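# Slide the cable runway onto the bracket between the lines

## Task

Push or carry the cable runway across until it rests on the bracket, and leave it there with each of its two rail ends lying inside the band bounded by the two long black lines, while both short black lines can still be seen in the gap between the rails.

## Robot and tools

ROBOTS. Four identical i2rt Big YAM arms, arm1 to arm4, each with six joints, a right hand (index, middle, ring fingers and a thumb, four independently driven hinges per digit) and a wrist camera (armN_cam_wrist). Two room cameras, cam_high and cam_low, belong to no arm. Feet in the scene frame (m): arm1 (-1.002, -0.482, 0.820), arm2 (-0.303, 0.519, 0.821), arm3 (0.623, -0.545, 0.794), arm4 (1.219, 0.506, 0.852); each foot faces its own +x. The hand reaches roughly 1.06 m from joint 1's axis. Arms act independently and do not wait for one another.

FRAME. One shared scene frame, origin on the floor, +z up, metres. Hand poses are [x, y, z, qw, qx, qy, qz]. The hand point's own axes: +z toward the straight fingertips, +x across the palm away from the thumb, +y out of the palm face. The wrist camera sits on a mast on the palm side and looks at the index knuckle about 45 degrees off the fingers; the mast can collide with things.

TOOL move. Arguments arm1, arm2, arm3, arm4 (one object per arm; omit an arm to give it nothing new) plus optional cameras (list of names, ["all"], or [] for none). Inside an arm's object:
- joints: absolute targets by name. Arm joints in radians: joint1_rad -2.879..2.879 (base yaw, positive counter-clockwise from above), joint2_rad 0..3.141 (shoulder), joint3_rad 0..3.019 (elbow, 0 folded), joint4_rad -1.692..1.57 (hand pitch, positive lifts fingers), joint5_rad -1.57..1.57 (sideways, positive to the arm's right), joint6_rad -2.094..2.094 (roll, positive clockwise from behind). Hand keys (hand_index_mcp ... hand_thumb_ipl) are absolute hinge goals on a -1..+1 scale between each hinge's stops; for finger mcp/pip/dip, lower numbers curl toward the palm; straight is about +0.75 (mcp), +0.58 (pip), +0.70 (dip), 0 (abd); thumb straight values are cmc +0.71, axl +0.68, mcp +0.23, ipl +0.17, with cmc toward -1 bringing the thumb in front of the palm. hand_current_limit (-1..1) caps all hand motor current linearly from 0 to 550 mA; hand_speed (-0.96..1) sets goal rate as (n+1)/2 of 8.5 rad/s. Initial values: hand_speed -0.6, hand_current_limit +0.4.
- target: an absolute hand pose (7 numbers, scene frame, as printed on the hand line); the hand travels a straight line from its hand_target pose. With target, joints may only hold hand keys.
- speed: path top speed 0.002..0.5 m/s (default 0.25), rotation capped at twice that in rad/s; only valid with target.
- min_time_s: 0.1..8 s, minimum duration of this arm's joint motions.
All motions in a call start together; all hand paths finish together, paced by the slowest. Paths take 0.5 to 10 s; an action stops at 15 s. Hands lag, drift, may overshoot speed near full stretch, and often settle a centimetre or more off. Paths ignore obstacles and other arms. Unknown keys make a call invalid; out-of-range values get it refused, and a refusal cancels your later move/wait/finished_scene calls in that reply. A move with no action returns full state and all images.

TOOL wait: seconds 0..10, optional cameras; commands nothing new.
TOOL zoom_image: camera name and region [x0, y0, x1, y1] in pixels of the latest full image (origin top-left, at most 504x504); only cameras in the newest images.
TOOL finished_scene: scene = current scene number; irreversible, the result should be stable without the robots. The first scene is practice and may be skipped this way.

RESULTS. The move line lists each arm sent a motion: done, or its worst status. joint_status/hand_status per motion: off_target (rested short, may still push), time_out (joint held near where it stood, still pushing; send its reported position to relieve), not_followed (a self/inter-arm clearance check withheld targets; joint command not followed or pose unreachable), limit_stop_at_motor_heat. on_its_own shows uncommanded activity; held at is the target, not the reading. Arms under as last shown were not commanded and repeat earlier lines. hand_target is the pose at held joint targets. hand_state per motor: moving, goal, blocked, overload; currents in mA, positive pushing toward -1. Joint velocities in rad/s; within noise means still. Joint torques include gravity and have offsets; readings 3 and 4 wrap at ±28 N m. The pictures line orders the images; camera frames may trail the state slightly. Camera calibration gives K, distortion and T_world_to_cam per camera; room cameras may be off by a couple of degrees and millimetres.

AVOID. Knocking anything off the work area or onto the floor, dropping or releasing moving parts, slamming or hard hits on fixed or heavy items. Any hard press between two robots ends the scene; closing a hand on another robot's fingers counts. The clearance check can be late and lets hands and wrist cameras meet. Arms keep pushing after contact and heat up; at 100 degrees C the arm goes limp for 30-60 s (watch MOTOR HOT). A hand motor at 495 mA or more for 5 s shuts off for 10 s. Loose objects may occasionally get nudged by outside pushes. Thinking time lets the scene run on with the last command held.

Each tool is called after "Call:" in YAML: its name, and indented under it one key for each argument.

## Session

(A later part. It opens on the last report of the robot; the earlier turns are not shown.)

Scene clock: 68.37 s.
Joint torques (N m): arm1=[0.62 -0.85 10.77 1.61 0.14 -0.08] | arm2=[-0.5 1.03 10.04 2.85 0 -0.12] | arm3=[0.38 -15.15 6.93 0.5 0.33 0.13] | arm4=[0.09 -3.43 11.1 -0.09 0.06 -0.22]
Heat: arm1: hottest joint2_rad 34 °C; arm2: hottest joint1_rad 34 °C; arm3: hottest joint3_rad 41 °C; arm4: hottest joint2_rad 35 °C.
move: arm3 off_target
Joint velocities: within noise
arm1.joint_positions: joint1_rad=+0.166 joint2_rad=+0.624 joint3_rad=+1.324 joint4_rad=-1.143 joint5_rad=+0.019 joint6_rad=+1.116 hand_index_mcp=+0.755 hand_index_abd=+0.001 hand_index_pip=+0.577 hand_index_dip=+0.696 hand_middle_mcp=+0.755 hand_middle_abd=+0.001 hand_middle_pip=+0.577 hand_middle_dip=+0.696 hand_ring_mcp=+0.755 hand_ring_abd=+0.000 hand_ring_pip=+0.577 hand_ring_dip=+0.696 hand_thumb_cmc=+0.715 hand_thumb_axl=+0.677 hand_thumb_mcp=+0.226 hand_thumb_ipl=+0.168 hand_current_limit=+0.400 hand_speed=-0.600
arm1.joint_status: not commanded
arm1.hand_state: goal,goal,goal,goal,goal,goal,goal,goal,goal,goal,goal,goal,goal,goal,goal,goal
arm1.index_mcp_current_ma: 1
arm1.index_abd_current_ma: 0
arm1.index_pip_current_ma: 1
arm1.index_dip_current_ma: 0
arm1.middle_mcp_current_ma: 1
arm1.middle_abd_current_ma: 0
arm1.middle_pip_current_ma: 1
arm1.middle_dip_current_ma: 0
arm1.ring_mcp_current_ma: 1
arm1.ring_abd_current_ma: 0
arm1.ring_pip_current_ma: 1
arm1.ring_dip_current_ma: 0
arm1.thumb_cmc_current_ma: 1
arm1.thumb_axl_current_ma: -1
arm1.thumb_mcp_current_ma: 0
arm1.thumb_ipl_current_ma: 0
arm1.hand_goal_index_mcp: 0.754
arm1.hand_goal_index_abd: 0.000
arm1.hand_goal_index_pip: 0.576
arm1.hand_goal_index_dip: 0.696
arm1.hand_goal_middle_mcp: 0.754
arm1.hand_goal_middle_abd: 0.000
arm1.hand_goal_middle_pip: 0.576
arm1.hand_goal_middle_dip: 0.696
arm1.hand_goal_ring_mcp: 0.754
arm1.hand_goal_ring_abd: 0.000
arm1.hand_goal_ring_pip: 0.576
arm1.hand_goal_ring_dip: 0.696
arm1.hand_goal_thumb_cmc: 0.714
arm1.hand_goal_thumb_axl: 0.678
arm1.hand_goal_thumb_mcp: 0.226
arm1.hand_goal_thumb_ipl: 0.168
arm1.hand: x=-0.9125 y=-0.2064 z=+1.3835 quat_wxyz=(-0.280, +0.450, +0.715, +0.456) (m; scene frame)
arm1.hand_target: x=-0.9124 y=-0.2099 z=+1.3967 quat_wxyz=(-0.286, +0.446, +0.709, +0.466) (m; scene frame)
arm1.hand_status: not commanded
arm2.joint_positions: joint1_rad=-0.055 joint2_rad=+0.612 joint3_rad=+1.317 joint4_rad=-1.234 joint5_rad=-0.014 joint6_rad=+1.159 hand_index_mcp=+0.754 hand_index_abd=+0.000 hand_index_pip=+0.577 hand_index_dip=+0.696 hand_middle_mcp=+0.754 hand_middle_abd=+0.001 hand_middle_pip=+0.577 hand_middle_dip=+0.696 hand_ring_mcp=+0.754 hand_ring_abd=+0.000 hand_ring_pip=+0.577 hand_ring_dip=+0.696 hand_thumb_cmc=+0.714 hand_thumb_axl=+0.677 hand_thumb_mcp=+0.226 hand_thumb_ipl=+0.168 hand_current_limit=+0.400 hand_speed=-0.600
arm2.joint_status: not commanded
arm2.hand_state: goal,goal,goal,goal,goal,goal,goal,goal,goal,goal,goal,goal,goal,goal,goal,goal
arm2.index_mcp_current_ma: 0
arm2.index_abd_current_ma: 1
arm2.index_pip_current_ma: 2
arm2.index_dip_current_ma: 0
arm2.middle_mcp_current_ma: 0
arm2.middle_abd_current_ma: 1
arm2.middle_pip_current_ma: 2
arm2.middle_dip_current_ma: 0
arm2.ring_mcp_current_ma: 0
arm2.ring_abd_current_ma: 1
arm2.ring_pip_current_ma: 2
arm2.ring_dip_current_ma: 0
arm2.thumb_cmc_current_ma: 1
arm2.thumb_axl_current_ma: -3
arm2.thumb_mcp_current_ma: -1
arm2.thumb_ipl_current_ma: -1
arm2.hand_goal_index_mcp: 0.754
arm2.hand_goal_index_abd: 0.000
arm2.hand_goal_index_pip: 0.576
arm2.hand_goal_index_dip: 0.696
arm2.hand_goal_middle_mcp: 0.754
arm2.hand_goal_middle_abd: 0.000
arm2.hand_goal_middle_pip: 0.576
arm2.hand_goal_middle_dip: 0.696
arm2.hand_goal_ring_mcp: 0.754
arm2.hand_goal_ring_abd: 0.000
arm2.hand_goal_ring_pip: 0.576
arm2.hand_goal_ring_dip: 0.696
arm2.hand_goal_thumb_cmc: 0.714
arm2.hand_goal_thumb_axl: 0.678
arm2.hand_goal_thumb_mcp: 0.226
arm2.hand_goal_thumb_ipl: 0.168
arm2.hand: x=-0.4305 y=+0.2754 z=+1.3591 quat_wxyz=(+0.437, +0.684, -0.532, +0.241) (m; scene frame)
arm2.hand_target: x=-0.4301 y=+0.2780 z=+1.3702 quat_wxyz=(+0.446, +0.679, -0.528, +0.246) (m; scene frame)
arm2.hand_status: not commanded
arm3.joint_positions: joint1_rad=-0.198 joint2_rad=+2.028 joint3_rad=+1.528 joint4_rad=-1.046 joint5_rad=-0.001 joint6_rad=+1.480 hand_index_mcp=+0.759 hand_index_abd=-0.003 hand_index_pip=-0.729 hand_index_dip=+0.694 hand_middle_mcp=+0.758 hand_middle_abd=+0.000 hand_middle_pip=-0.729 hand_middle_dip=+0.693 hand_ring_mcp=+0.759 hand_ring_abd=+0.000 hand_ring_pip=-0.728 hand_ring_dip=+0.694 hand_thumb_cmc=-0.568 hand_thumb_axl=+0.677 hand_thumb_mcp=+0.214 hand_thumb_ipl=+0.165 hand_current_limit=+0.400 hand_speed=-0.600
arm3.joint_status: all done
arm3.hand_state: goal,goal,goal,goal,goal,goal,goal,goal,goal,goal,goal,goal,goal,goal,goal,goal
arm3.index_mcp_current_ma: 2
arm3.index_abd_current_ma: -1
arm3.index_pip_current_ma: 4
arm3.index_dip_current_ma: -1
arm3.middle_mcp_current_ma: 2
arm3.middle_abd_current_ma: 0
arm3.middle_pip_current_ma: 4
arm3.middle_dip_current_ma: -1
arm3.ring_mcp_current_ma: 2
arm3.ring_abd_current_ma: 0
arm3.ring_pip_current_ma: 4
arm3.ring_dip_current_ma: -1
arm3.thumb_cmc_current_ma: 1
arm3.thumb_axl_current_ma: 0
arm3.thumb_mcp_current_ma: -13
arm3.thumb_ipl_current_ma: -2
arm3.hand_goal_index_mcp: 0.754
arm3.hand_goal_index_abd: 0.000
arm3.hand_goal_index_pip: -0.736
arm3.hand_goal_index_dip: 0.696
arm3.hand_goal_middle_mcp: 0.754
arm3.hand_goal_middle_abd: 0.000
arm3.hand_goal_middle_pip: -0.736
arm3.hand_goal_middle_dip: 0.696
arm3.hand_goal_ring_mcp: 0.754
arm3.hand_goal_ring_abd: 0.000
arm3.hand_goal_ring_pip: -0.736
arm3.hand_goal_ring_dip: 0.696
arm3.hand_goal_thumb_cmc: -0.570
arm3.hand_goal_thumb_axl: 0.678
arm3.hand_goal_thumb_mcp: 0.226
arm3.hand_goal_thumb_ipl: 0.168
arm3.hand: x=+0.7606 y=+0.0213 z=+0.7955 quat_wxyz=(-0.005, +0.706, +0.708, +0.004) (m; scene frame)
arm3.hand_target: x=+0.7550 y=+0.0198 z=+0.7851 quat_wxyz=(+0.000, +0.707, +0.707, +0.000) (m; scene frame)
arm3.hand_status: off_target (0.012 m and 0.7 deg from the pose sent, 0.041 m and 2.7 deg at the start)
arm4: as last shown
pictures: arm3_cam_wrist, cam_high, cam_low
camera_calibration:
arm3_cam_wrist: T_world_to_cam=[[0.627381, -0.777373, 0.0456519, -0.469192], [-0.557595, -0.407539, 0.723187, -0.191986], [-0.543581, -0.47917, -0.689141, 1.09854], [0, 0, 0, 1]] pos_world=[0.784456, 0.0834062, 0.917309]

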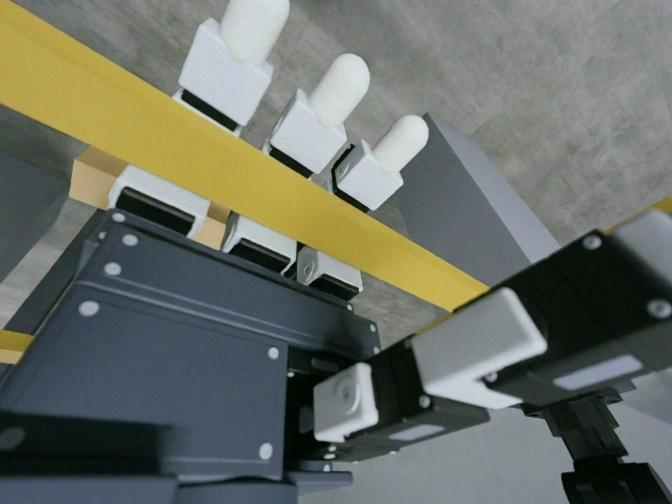

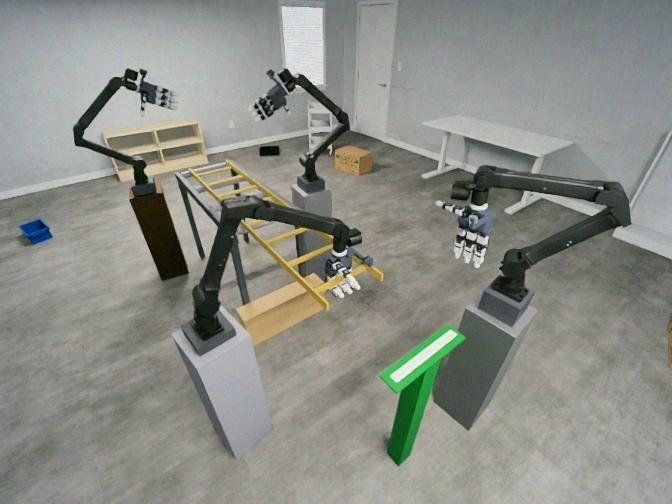

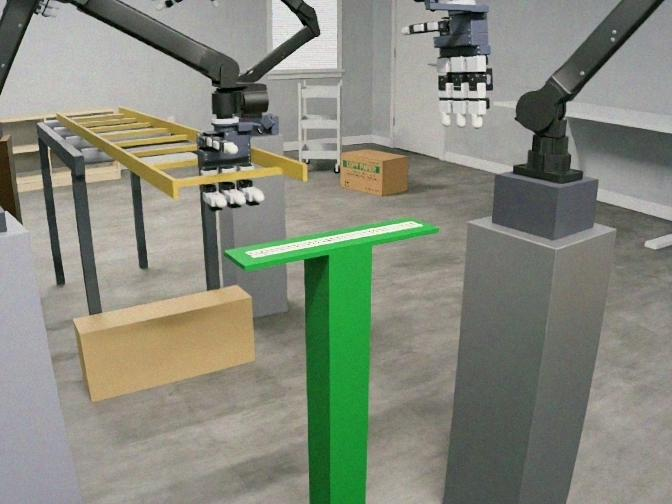

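Call:
move:
  arm3: {"joints": {"hand_thumb_cmc": 0.714}}
  cameras: ["arm3_cam_wrist", "cam_high"]

Call:
move:
  arm3: {"target": [0.715, 0.02, 0.785, 0, 0.7071, 0.7071, 0], "speed": 0.1}

Call:
move:
  arm3: {"joints": {"hand_index_pip": 0.576, "hand_middle_pip": 0.576, "hand_ring_pip": 0.576}}
  cameras: ["arm3_cam_wrist"]

Scene clock: 70.63 s.
Joint torques (N m): arm1=[0.62 -0.85 10.78 1.61 0.14 -0.08] | arm2=[-0.5 1.14 10.07 2.82 0.02 -0.14] | arm3=[0.32 -15.15 6.89 0.43 0.27 0.13] | arm4=[-0.26 -3.14 10.97 -0.09 0.05 -0.21]
Heat: arm1: hottest joint2_rad 34 °C; arm2: hottest joint1_rad 34 °C; arm3: hottest joint3_rad 40 °C; arm4: hottest joint2_rad 35 °C.
move: arm3 done
Joint velocities: within noise
arm1, arm2, arm4: as last shown
arm3.joint_positions: joint1_rad=-0.198 joint2_rad=+2.028 joint3_rad=+1.528 joint4_rad=-1.046 joint5_rad=-0.001 joint6_rad=+1.481 hand_index_mcp=+0.759 hand_index_abd=-0.003 hand_index_pip=-0.729 hand_index_dip=+0.694 hand_middle_mcp=+0.758 hand_middle_abd=+0.000 hand_middle_pip=-0.729 hand_middle_dip=+0.693 hand_ring_mcp=+0.759 hand_ring_abd=+0.000 hand_ring_pip=-0.728 hand_ring_dip=+0.694 hand_thumb_cmc=+0.712 hand_thumb_axl=+0.677 hand_thumb_mcp=+0.214 hand_thumb_ipl=+0.165 hand_current_limit=+0.400 hand_speed=-0.600
arm3.joint_status: all done
arm3.hand_state: goal,goal,goal,goal,goal,goal,goal,goal,goal,goal,goal,goal,goal,goal,goal,goal
arm3.index_mcp_current_ma: 2
arm3.index_abd_current_ma: -1
arm3.index_pip_current_ma: 4
arm3.index_dip_current_ma: -1
arm3.middle_mcp_current_ma: 2
arm3.middle_abd_current_ma: 0
arm3.middle_pip_current_ma: 4
arm3.middle_dip_current_ma: -1
arm3.ring_mcp_current_ma: 2
arm3.ring_abd_current_ma: 0
arm3.ring_pip_current_ma: 4
arm3.ring_dip_current_ma: -1
arm3.thumb_cmc_current_ma: -1
arm3.thumb_axl_current_ma: 0
arm3.thumb_mcp_current_ma: -13
arm3.thumb_ipl_current_ma: -2
arm3.hand_goal_index_mcp: 0.754
arm3.hand_goal_index_abd: 0.000
arm3.hand_goal_index_pip: -0.736
arm3.hand_goal_index_dip: 0.696
arm3.hand_goal_middle_mcp: 0.754
arm3.hand_goal_middle_abd: 0.000
arm3.hand_goal_middle_pip: -0.736
arm3.hand_goal_middle_dip: 0.696
arm3.hand_goal_ring_mcp: 0.754
arm3.hand_goal_ring_abd: 0.000
arm3.hand_goal_ring_pip: -0.736
arm3.hand_goal_ring_dip: 0.696
arm3.hand_goal_thumb_cmc: 0.714
arm3.hand_goal_thumb_axl: 0.678
arm3.hand_goal_thumb_mcp: 0.226
arm3.hand_goal_thumb_ipl: 0.168
arm3.hand: x=+0.7605 y=+0.0213 z=+0.7955 quat_wxyz=(-0.005, +0.706, +0.708, +0.004) (m; scene frame)
arm3.hand_target: x=+0.7550 y=+0.0198 z=+0.7851 quat_wxyz=(+0.000, +0.707, +0.707, +0.000) (m; scene frame)
arm3.hand_status: not commanded
pictures: arm3_cam_wrist, cam_high
camera_calibration:
arm3_cam_wrist: T_world_to_cam=[[0.626797, -0.777845, 0.0456274, -0.46875], [-0.55788, -0.407124, 0.723202, -0.191852], [-0.543963, -0.478755, -0.689128, 1.09874], [0, 0, 0, 1]] pos_world=[0.784456, 0.0833055, 0.917309]

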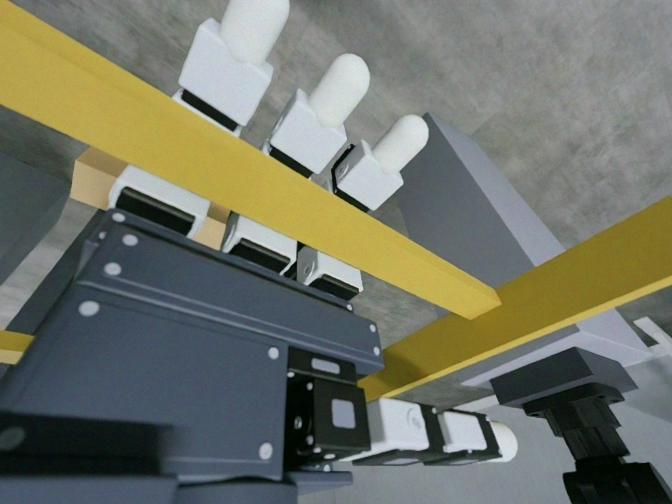

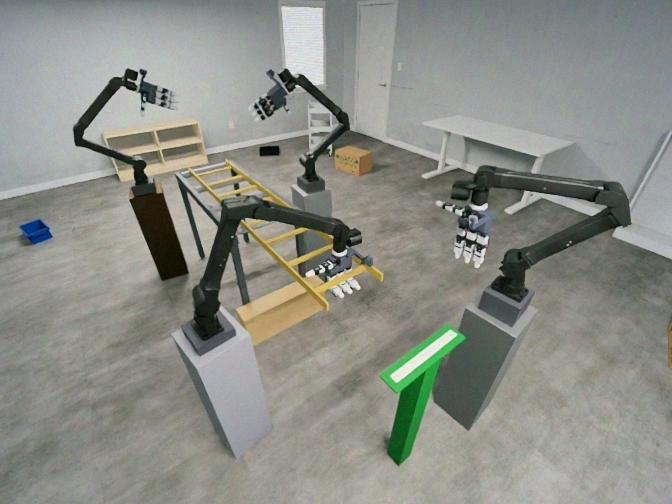

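Scene clock: 71.83 s.
Joint torques (N m): arm1=[0.62 -0.85 10.77 1.59 0.14 -0.08] | arm2=[-0.56 1.03 10.11 2.89 0.03 -0.13] | arm3=[-0.21 -15.27 6.76 0.42 0.24 0.13] | arm4=[0.26 -3.08 11.07 -0.09 0.04 -0.21]
Heat: arm1: hottest joint2_rad 34 °C; arm2: hottest joint1_rad 34 °C; arm3: hottest joint3_rad 40 °C; arm4: hottest joint2_rad 35 °C.
move: arm3 done
Joint velocities: within noise
arm1, arm2, arm4: as last shown
arm3.joint_positions: joint1_rad=-0.121 joint2_rad=+2.028 joint3_rad=+1.523 joint4_rad=-1.043 joint5_rad=+0.000 joint6_rad=+1.548 hand_index_mcp=+0.758 hand_index_abd=-0.003 hand_index_pip=-0.729 hand_index_dip=+0.694 hand_middle_mcp=+0.758 hand_middle_abd=+0.000 hand_middle_pip=-0.729 hand_middle_dip=+0.693 hand_ring_mcp=+0.758 hand_ring_abd=+0.000 hand_ring_pip=-0.728 hand_ring_dip=+0.694 hand_thumb_cmc=+0.712 hand_thumb_axl=+0.677 hand_thumb_mcp=+0.214 hand_thumb_ipl=+0.165 hand_current_limit=+0.400 hand_speed=-0.600
arm3.joint_status: not commanded
arm3.hand_state: goal,goal,goal,goal,goal,goal,goal,goal,goal,goal,goal,goal,goal,goal,goal,goal
arm3.index_mcp_current_ma: 2
arm3.index_abd_current_ma: -1
arm3.index_pip_current_ma: 4
arm3.index_dip_current_ma: -1
arm3.middle_mcp_current_ma: 2
arm3.middle_abd_current_ma: 0
arm3.middle_pip_current_ma: 4
arm3.middle_dip_current_ma: -1
arm3.ring_mcp_current_ma: 2
arm3.ring_abd_current_ma: 0
arm3.ring_pip_current_ma: 4
arm3.ring_dip_current_ma: -1
arm3.thumb_cmc_current_ma: -1
arm3.thumb_axl_current_ma: 0
arm3.thumb_mcp_current_ma: -13
arm3.thumb_ipl_current_ma: -2
arm3.hand_goal_index_mcp: 0.754
arm3.hand_goal_index_abd: 0.000
arm3.hand_goal_index_pip: -0.736
arm3.hand_goal_index_dip: 0.696
arm3.hand_goal_middle_mcp: 0.754
arm3.hand_goal_middle_abd: 0.000
arm3.hand_goal_middle_pip: -0.736
arm3.hand_goal_middle_dip: 0.696
arm3.hand_goal_ring_mcp: 0.754
arm3.hand_goal_ring_abd: 0.000
arm3.hand_goal_ring_pip: -0.736
arm3.hand_goal_ring_dip: 0.696
arm3.hand_goal_thumb_cmc: 0.714
arm3.hand_goal_thumb_axl: 0.678
arm3.hand_goal_thumb_mcp: 0.226
arm3.hand_goal_thumb_ipl: 0.168
arm3.hand: x=+0.7153 y=+0.0229 z=+0.7938 quat_wxyz=(-0.004, +0.703, +0.712, +0.003) (m; scene frame)
arm3.hand_target: x=+0.7150 y=+0.0199 z=+0.7851 quat_wxyz=(+0.000, +0.707, +0.707, +0.000) (m; scene frame)
arm3.hand_status: done (0.009 m and 0.9 deg from the pose sent, 0.047 m and 0.7 deg at the start)
pictures: none

Scene clock: 73.23 s.
Joint torques (N m): arm1=[0.62 -0.85 10.77 1.61 0.14 -0.08] | arm2=[-0.5 0.67 10.09 2.78 0 -0.15] | arm3=[-0.26 -15.33 6.78 0.42 0.18 0.13] | arm4=[-0.09 -3.08 11.17 -0.03 0.04 -0.21]
Heat: arm1: hottest joint2_rad 34 °C; arm2: hottest joint1_rad 34 °C; arm3: hottest joint3_rad 40 °C; arm4: hottest joint2_rad 35 °C.
move: arm3 done
Joint velocities: within noise
arm1, arm2, arm4: as last shown
arm3.joint_positions: joint1_rad=-0.121 joint2_rad=+2.028 joint3_rad=+1.523 joint4_rad=-1.043 joint5_rad=+0.000 joint6_rad=+1.548 hand_index_mcp=+0.755 hand_index_abd=-0.003 hand_index_pip=+0.573 hand_index_dip=+0.694 hand_middle_mcp=+0.755 hand_middle_abd=+0.000 hand_middle_pip=+0.573 hand_middle_dip=+0.693 hand_ring_mcp=+0.755 hand_ring_abd=+0.000 hand_ring_pip=+0.572 hand_ring_dip=+0.694 hand_thumb_cmc=+0.712 hand_thumb_axl=+0.677 hand_thumb_mcp=+0.214 hand_thumb_ipl=+0.165 hand_current_limit=+0.400 hand_speed=-0.600
arm3.joint_status: all done
arm3.hand_state: goal,goal,goal,goal,goal,goal,goal,goal,goal,goal,goal,goal,goal,goal,goal,goal
arm3.index_mcp_current_ma: 0
arm3.index_abd_current_ma: -1
arm3.index_pip_current_ma: -1
arm3.index_dip_current_ma: -1
arm3.middle_mcp_current_ma: 0
arm3.middle_abd_current_ma: 0
arm3.middle_pip_current_ma: -1
arm3.middle_dip_current_ma: -1
arm3.ring_mcp_current_ma: 0
arm3.ring_abd_current_ma: 0
arm3.ring_pip_current_ma: -1
arm3.ring_dip_current_ma: -1
arm3.thumb_cmc_current_ma: -1
arm3.thumb_axl_current_ma: 0
arm3.thumb_mcp_current_ma: -13
arm3.thumb_ipl_current_ma: -2
arm3.hand_goal_index_mcp: 0.754
arm3.hand_goal_index_abd: 0.000
arm3.hand_goal_index_pip: 0.576
arm3.hand_goal_index_dip: 0.696
arm3.hand_goal_middle_mcp: 0.754
arm3.hand_goal_middle_abd: 0.000
arm3.hand_goal_middle_pip: 0.576
arm3.hand_goal_middle_dip: 0.696
arm3.hand_goal_ring_mcp: 0.754
arm3.hand_goal_ring_abd: 0.000
arm3.hand_goal_ring_pip: 0.576
arm3.hand_goal_ring_dip: 0.696
arm3.hand_goal_thumb_cmc: 0.714
arm3.hand_goal_thumb_axl: 0.678
arm3.hand_goal_thumb_mcp: 0.226
arm3.hand_goal_thumb_ipl: 0.168
arm3.hand: x=+0.7153 y=+0.0229 z=+0.7938 quat_wxyz=(-0.004, +0.703, +0.711, +0.003) (m; scene frame)
arm3.hand_target: x=+0.7150 y=+0.0199 z=+0.7851 quat_wxyz=(+0.000, +0.707, +0.707, +0.000) (m; scene frame)
arm3.hand_status: not commanded
pictures: arm3_cam_wrist
camera_calibration:
arm3_cam_wrist: T_world_to_cam=[[0.634463, -0.771525, 0.0469578, -0.445683], [-0.553649, -0.41122, 0.724135, -0.218994], [-0.539378, -0.485435, -0.688058, 1.06982], [0, 0, 0, 1]] pos_world=[0.738563, 0.0854186, 0.91561]

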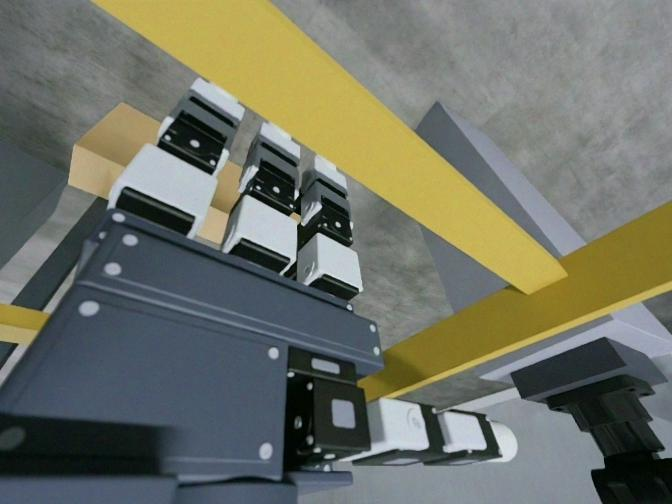

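Call:
move:
  arm3: {"target": [0.715, 0.02, 1.02, 0, 0.7071, 0.7071, 0], "speed": 0.2}

Call:
move:
  arm3: {"joints": {"joint1_rad": -1.2, "joint2_rad": 1.3, "joint3_rad": 1.35}, "min_time_s": 2}
  arm4: {"target": [0.74, 0.03, 1.05, 0, 0.7071, 0.7071, 0], "speed": 0.25}
  cameras: ["cam_high", "arm4_cam_wrist"]

Scene clock: 75.53 s.
Joint torques (N m): arm1=[0.62 -0.85 10.78 1.61 0.14 -0.08] | arm2=[-0.21 0.73 10.1 2.69 0 -0.14] | arm3=[-0.15 -15.09 11.88 -0.24 0.16 0.14] | arm4=[0.26 -3.14 11.15 -0.03 0.08 -0.21]
Heat: arm1: hottest joint2_rad 34 °C; arm2: hottest joint1_rad 34 °C; arm3: hottest joint3_rad 40 °C; arm4: hottest joint3_rad 36 °C.
move: arm3 off_target
Joint velocities: within noise
arm1, arm2, arm4: as last shown
arm3.joint_positions: joint1_rad=-0.121 joint2_rad=+1.868 joint3_rad=+1.844 joint4_rad=-1.574 joint5_rad=+0.000 joint6_rad=+1.549 hand_index_mcp=+0.755 hand_index_abd=-0.003 hand_index_pip=+0.573 hand_index_dip=+0.694 hand_middle_mcp=+0.755 hand_middle_abd=+0.000 hand_middle_pip=+0.573 hand_middle_dip=+0.693 hand_ring_mcp=+0.755 hand_ring_abd=+0.000 hand_ring_pip=+0.572 hand_ring_dip=+0.694 hand_thumb_cmc=+0.712 hand_thumb_axl=+0.677 hand_thumb_mcp=+0.215 hand_thumb_ipl=+0.165 hand_current_limit=+0.400 hand_speed=-0.600
arm3.joint_status: not commanded
arm3.hand_state: goal,goal,goal,goal,goal,goal,goal,goal,goal,goal,goal,goal,goal,goal,goal,goal
arm3.index_mcp_current_ma: 0
arm3.index_abd_current_ma: -1
arm3.index_pip_current_ma: -1
arm3.index_dip_current_ma: -1
arm3.middle_mcp_current_ma: 0
arm3.middle_abd_current_ma: 0
arm3.middle_pip_current_ma: -1
arm3.middle_dip_current_ma: -1
arm3.ring_mcp_current_ma: 0
arm3.ring_abd_current_ma: 0
arm3.ring_pip_current_ma: -1
arm3.ring_dip_current_ma: -1
arm3.thumb_cmc_current_ma: -1
arm3.thumb_axl_current_ma: 0
arm3.thumb_mcp_current_ma: -12
arm3.thumb_ipl_current_ma: -2
arm3.hand_goal_index_mcp: 0.754
arm3.hand_goal_index_abd: 0.000
arm3.hand_goal_index_pip: 0.576
arm3.hand_goal_index_dip: 0.696
arm3.hand_goal_middle_mcp: 0.754
arm3.hand_goal_middle_abd: 0.000
arm3.hand_goal_middle_pip: 0.576
arm3.hand_goal_middle_dip: 0.696
arm3.hand_goal_ring_mcp: 0.754
arm3.hand_goal_ring_abd: 0.000
arm3.hand_goal_ring_pip: 0.576
arm3.hand_goal_ring_dip: 0.696
arm3.hand_goal_thumb_cmc: 0.714
arm3.hand_goal_thumb_axl: 0.678
arm3.hand_goal_thumb_mcp: 0.226
arm3.hand_goal_thumb_ipl: 0.168
arm3.hand: x=+0.7157 y=+0.0081 z=+1.0031 quat_wxyz=(+0.013, +0.703, +0.711, -0.015) (m; scene frame)
arm3.hand_target: x=+0.7150 y=+0.0192 z=+1.0199 quat_wxyz=(+0.000, +0.707, +0.707, +0.000) (m; scene frame)
arm3.hand_status: off_target (0.021 m and 2.4 deg from the pose sent, 0.226 m and 0.9 deg at the start)
pictures: none

Scene clock: 79.70 s.
Joint torques (N m): arm1=[0.67 -0.91 10.78 1.61 0.14 -0.08] | arm2=[-0.32 0.85 10 2.84 -0.01 -0.15] | arm3=[-0.67 -8.35 7.79 0.01 0.11 0.13] | arm4=[3.08 -21.54 11.23 -0.09 0.15 -0.2]
Heat: arm1: hottest joint2_rad 34 °C; arm2: hottest joint1_rad 34 °C; arm3: hottest joint3_rad 39 °C; arm4: hottest joint3_rad 36 °C.
move: arm3 done; arm4 off_target
Joint velocities: within noise
arm1, arm2: as last shown
arm3.joint_positions: joint1_rad=-1.196 joint2_rad=+1.305 joint3_rad=+1.356 joint4_rad=-1.576 joint5_rad=+0.002 joint6_rad=+1.549 hand_index_mcp=+0.754 hand_index_abd=-0.003 hand_index_pip=+0.574 hand_index_dip=+0.694 hand_middle_mcp=+0.754 hand_middle_abd=+0.000 hand_middle_pip=+0.574 hand_middle_dip=+0.693 hand_ring_mcp=+0.754 hand_ring_abd=+0.000 hand_ring_pip=+0.573 hand_ring_dip=+0.694 hand_thumb_cmc=+0.713 hand_thumb_axl=+0.677 hand_thumb_mcp=+0.215 hand_thumb_ipl=+0.165 hand_current_limit=+0.400 hand_speed=-0.600
arm3.joint_status: all done
arm3.hand_state: goal,goal,goal,goal,goal,goal,goal,goal,goal,goal,goal,goal,goal,goal,goal,goal
arm3.index_mcp_current_ma: 0
arm3.index_abd_current_ma: -1
arm3.index_pip_current_ma: -1
arm3.index_dip_current_ma: -1
arm3.middle_mcp_current_ma: 0
arm3.middle_abd_current_ma: 0
arm3.middle_pip_current_ma: -1
arm3.middle_dip_current_ma: -1
arm3.ring_mcp_current_ma: 0
arm3.ring_abd_current_ma: 0
arm3.ring_pip_current_ma: -1
arm3.ring_dip_current_ma: -1
arm3.thumb_cmc_current_ma: 0
arm3.thumb_axl_current_ma: 0
arm3.thumb_mcp_current_ma: -12
arm3.thumb_ipl_current_ma: -2
arm3.hand_goal_index_mcp: 0.754
arm3.hand_goal_index_abd: 0.000
arm3.hand_goal_index_pip: 0.576
arm3.hand_goal_index_dip: 0.696
arm3.hand_goal_middle_mcp: 0.754
arm3.hand_goal_middle_abd: 0.000
arm3.hand_goal_middle_pip: 0.576
arm3.hand_goal_middle_dip: 0.696
arm3.hand_goal_ring_mcp: 0.754
arm3.hand_goal_ring_abd: 0.000
arm3.hand_goal_ring_pip: 0.576
arm3.hand_goal_ring_dip: 0.696
arm3.hand_goal_thumb_cmc: 0.714
arm3.hand_goal_thumb_axl: 0.678
arm3.hand_goal_thumb_mcp: 0.226
arm3.hand_goal_thumb_ipl: 0.168
arm3.hand: x=+0.9826 y=-0.4503 z=+1.0767 quat_wxyz=(+0.002, +0.968, +0.251, +0.020) (m; scene frame)
arm3.hand_target: x=+0.9789 y=-0.4536 z=+1.0762 quat_wxyz=(+0.003, +0.970, +0.243, +0.016) (m; scene frame)
arm3.hand_status: not commanded
arm4.joint_positions: joint1_rad=-1.011 joint2_rad=+2.207 joint3_rad=+2.328 joint4_rad=-1.682 joint5_rad=+0.092 joint6_rad=-2.079 hand_index_mcp=+0.755 hand_index_abd=+0.001 hand_index_pip=+0.573 hand_index_dip=+0.696 hand_middle_mcp=+0.755 hand_middle_abd=+0.001 hand_middle_pip=+0.573 hand_middle_dip=+0.696 hand_ring_mcp=+0.755 hand_ring_abd=+0.001 hand_ring_pip=+0.573 hand_ring_dip=+0.696 hand_thumb_cmc=+0.716 hand_thumb_axl=+0.677 hand_thumb_mcp=+0.223 hand_thumb_ipl=+0.168 hand_current_limit=+0.400 hand_speed=-0.600
arm4.joint_status: not commanded
arm4.hand_state: goal,goal,goal,goal,goal,goal,goal,goal,goal,goal,goal,goal,goal,goal,goal,goal
arm4.index_mcp_current_ma: 0
arm4.index_abd_current_ma: 0
arm4.index_pip_current_ma: 0
arm4.index_dip_current_ma: 0
arm4.middle_mcp_current_ma: 0
arm4.middle_abd_current_ma: 0
arm4.middle_pip_current_ma: 0
arm4.middle_dip_current_ma: 0
arm4.ring_mcp_current_ma: 0
arm4.ring_abd_current_ma: 0
arm4.ring_pip_current_ma: 0
arm4.ring_dip_current_ma: 0
arm4.thumb_cmc_current_ma: 0
arm4.thumb_axl_current_ma: 0
arm4.thumb_mcp_current_ma: 0
arm4.thumb_ipl_current_ma: 0
arm4.hand_goal_index_mcp: 0.754
arm4.hand_goal_index_abd: 0.000
arm4.hand_goal_index_pip: 0.576
arm4.hand_goal_index_dip: 0.696
arm4.hand_goal_middle_mcp: 0.754
arm4.hand_goal_middle_abd: 0.000
arm4.hand_goal_middle_pip: 0.576
arm4.hand_goal_middle_dip: 0.696
arm4.hand_goal_ring_mcp: 0.754
arm4.hand_goal_ring_abd: 0.000
arm4.hand_goal_ring_pip: 0.576
arm4.hand_goal_ring_dip: 0.696
arm4.hand_goal_thumb_cmc: 0.714
arm4.hand_goal_thumb_axl: 0.678
arm4.hand_goal_thumb_mcp: 0.226
arm4.hand_goal_thumb_ipl: 0.168
arm4.hand: x=+0.7425 y=+0.0421 z=+1.0370 quat_wxyz=(-0.043, +0.831, +0.555, -0.007) (m; scene frame)
arm4.hand_target: x=+0.7411 y=+0.0302 z=+1.0500 quat_wxyz=(-0.042, +0.825, +0.563, -0.026) (m; scene frame)
arm4.hand_status: off_target (0.018 m and 23.0 deg from the pose sent, 0.415 m and 89.6 deg at the start; pose on its path clipped on 33 of 125 steps; a joint's target at an end of its range on 55 of 125 steps)
pictures: arm4_cam_wrist, cam_high
camera_calibration:
arm4_cam_wrist: T_world_to_cam=[[0.319159, -0.945129, -0.0697709, -0.0920654], [-0.590737, -0.255972, 0.765185, -0.392922], [-0.741058, -0.203, -0.640019, 1.34924], [0, 0, 0, 1]] pos_world=[0.797137, 0.0863048, 1.15777]

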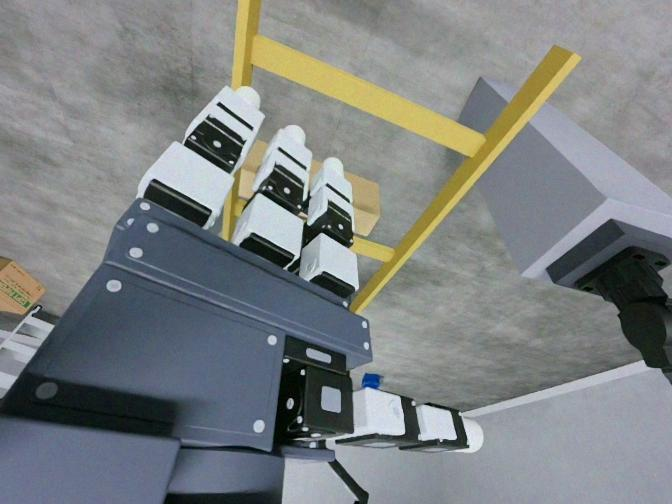

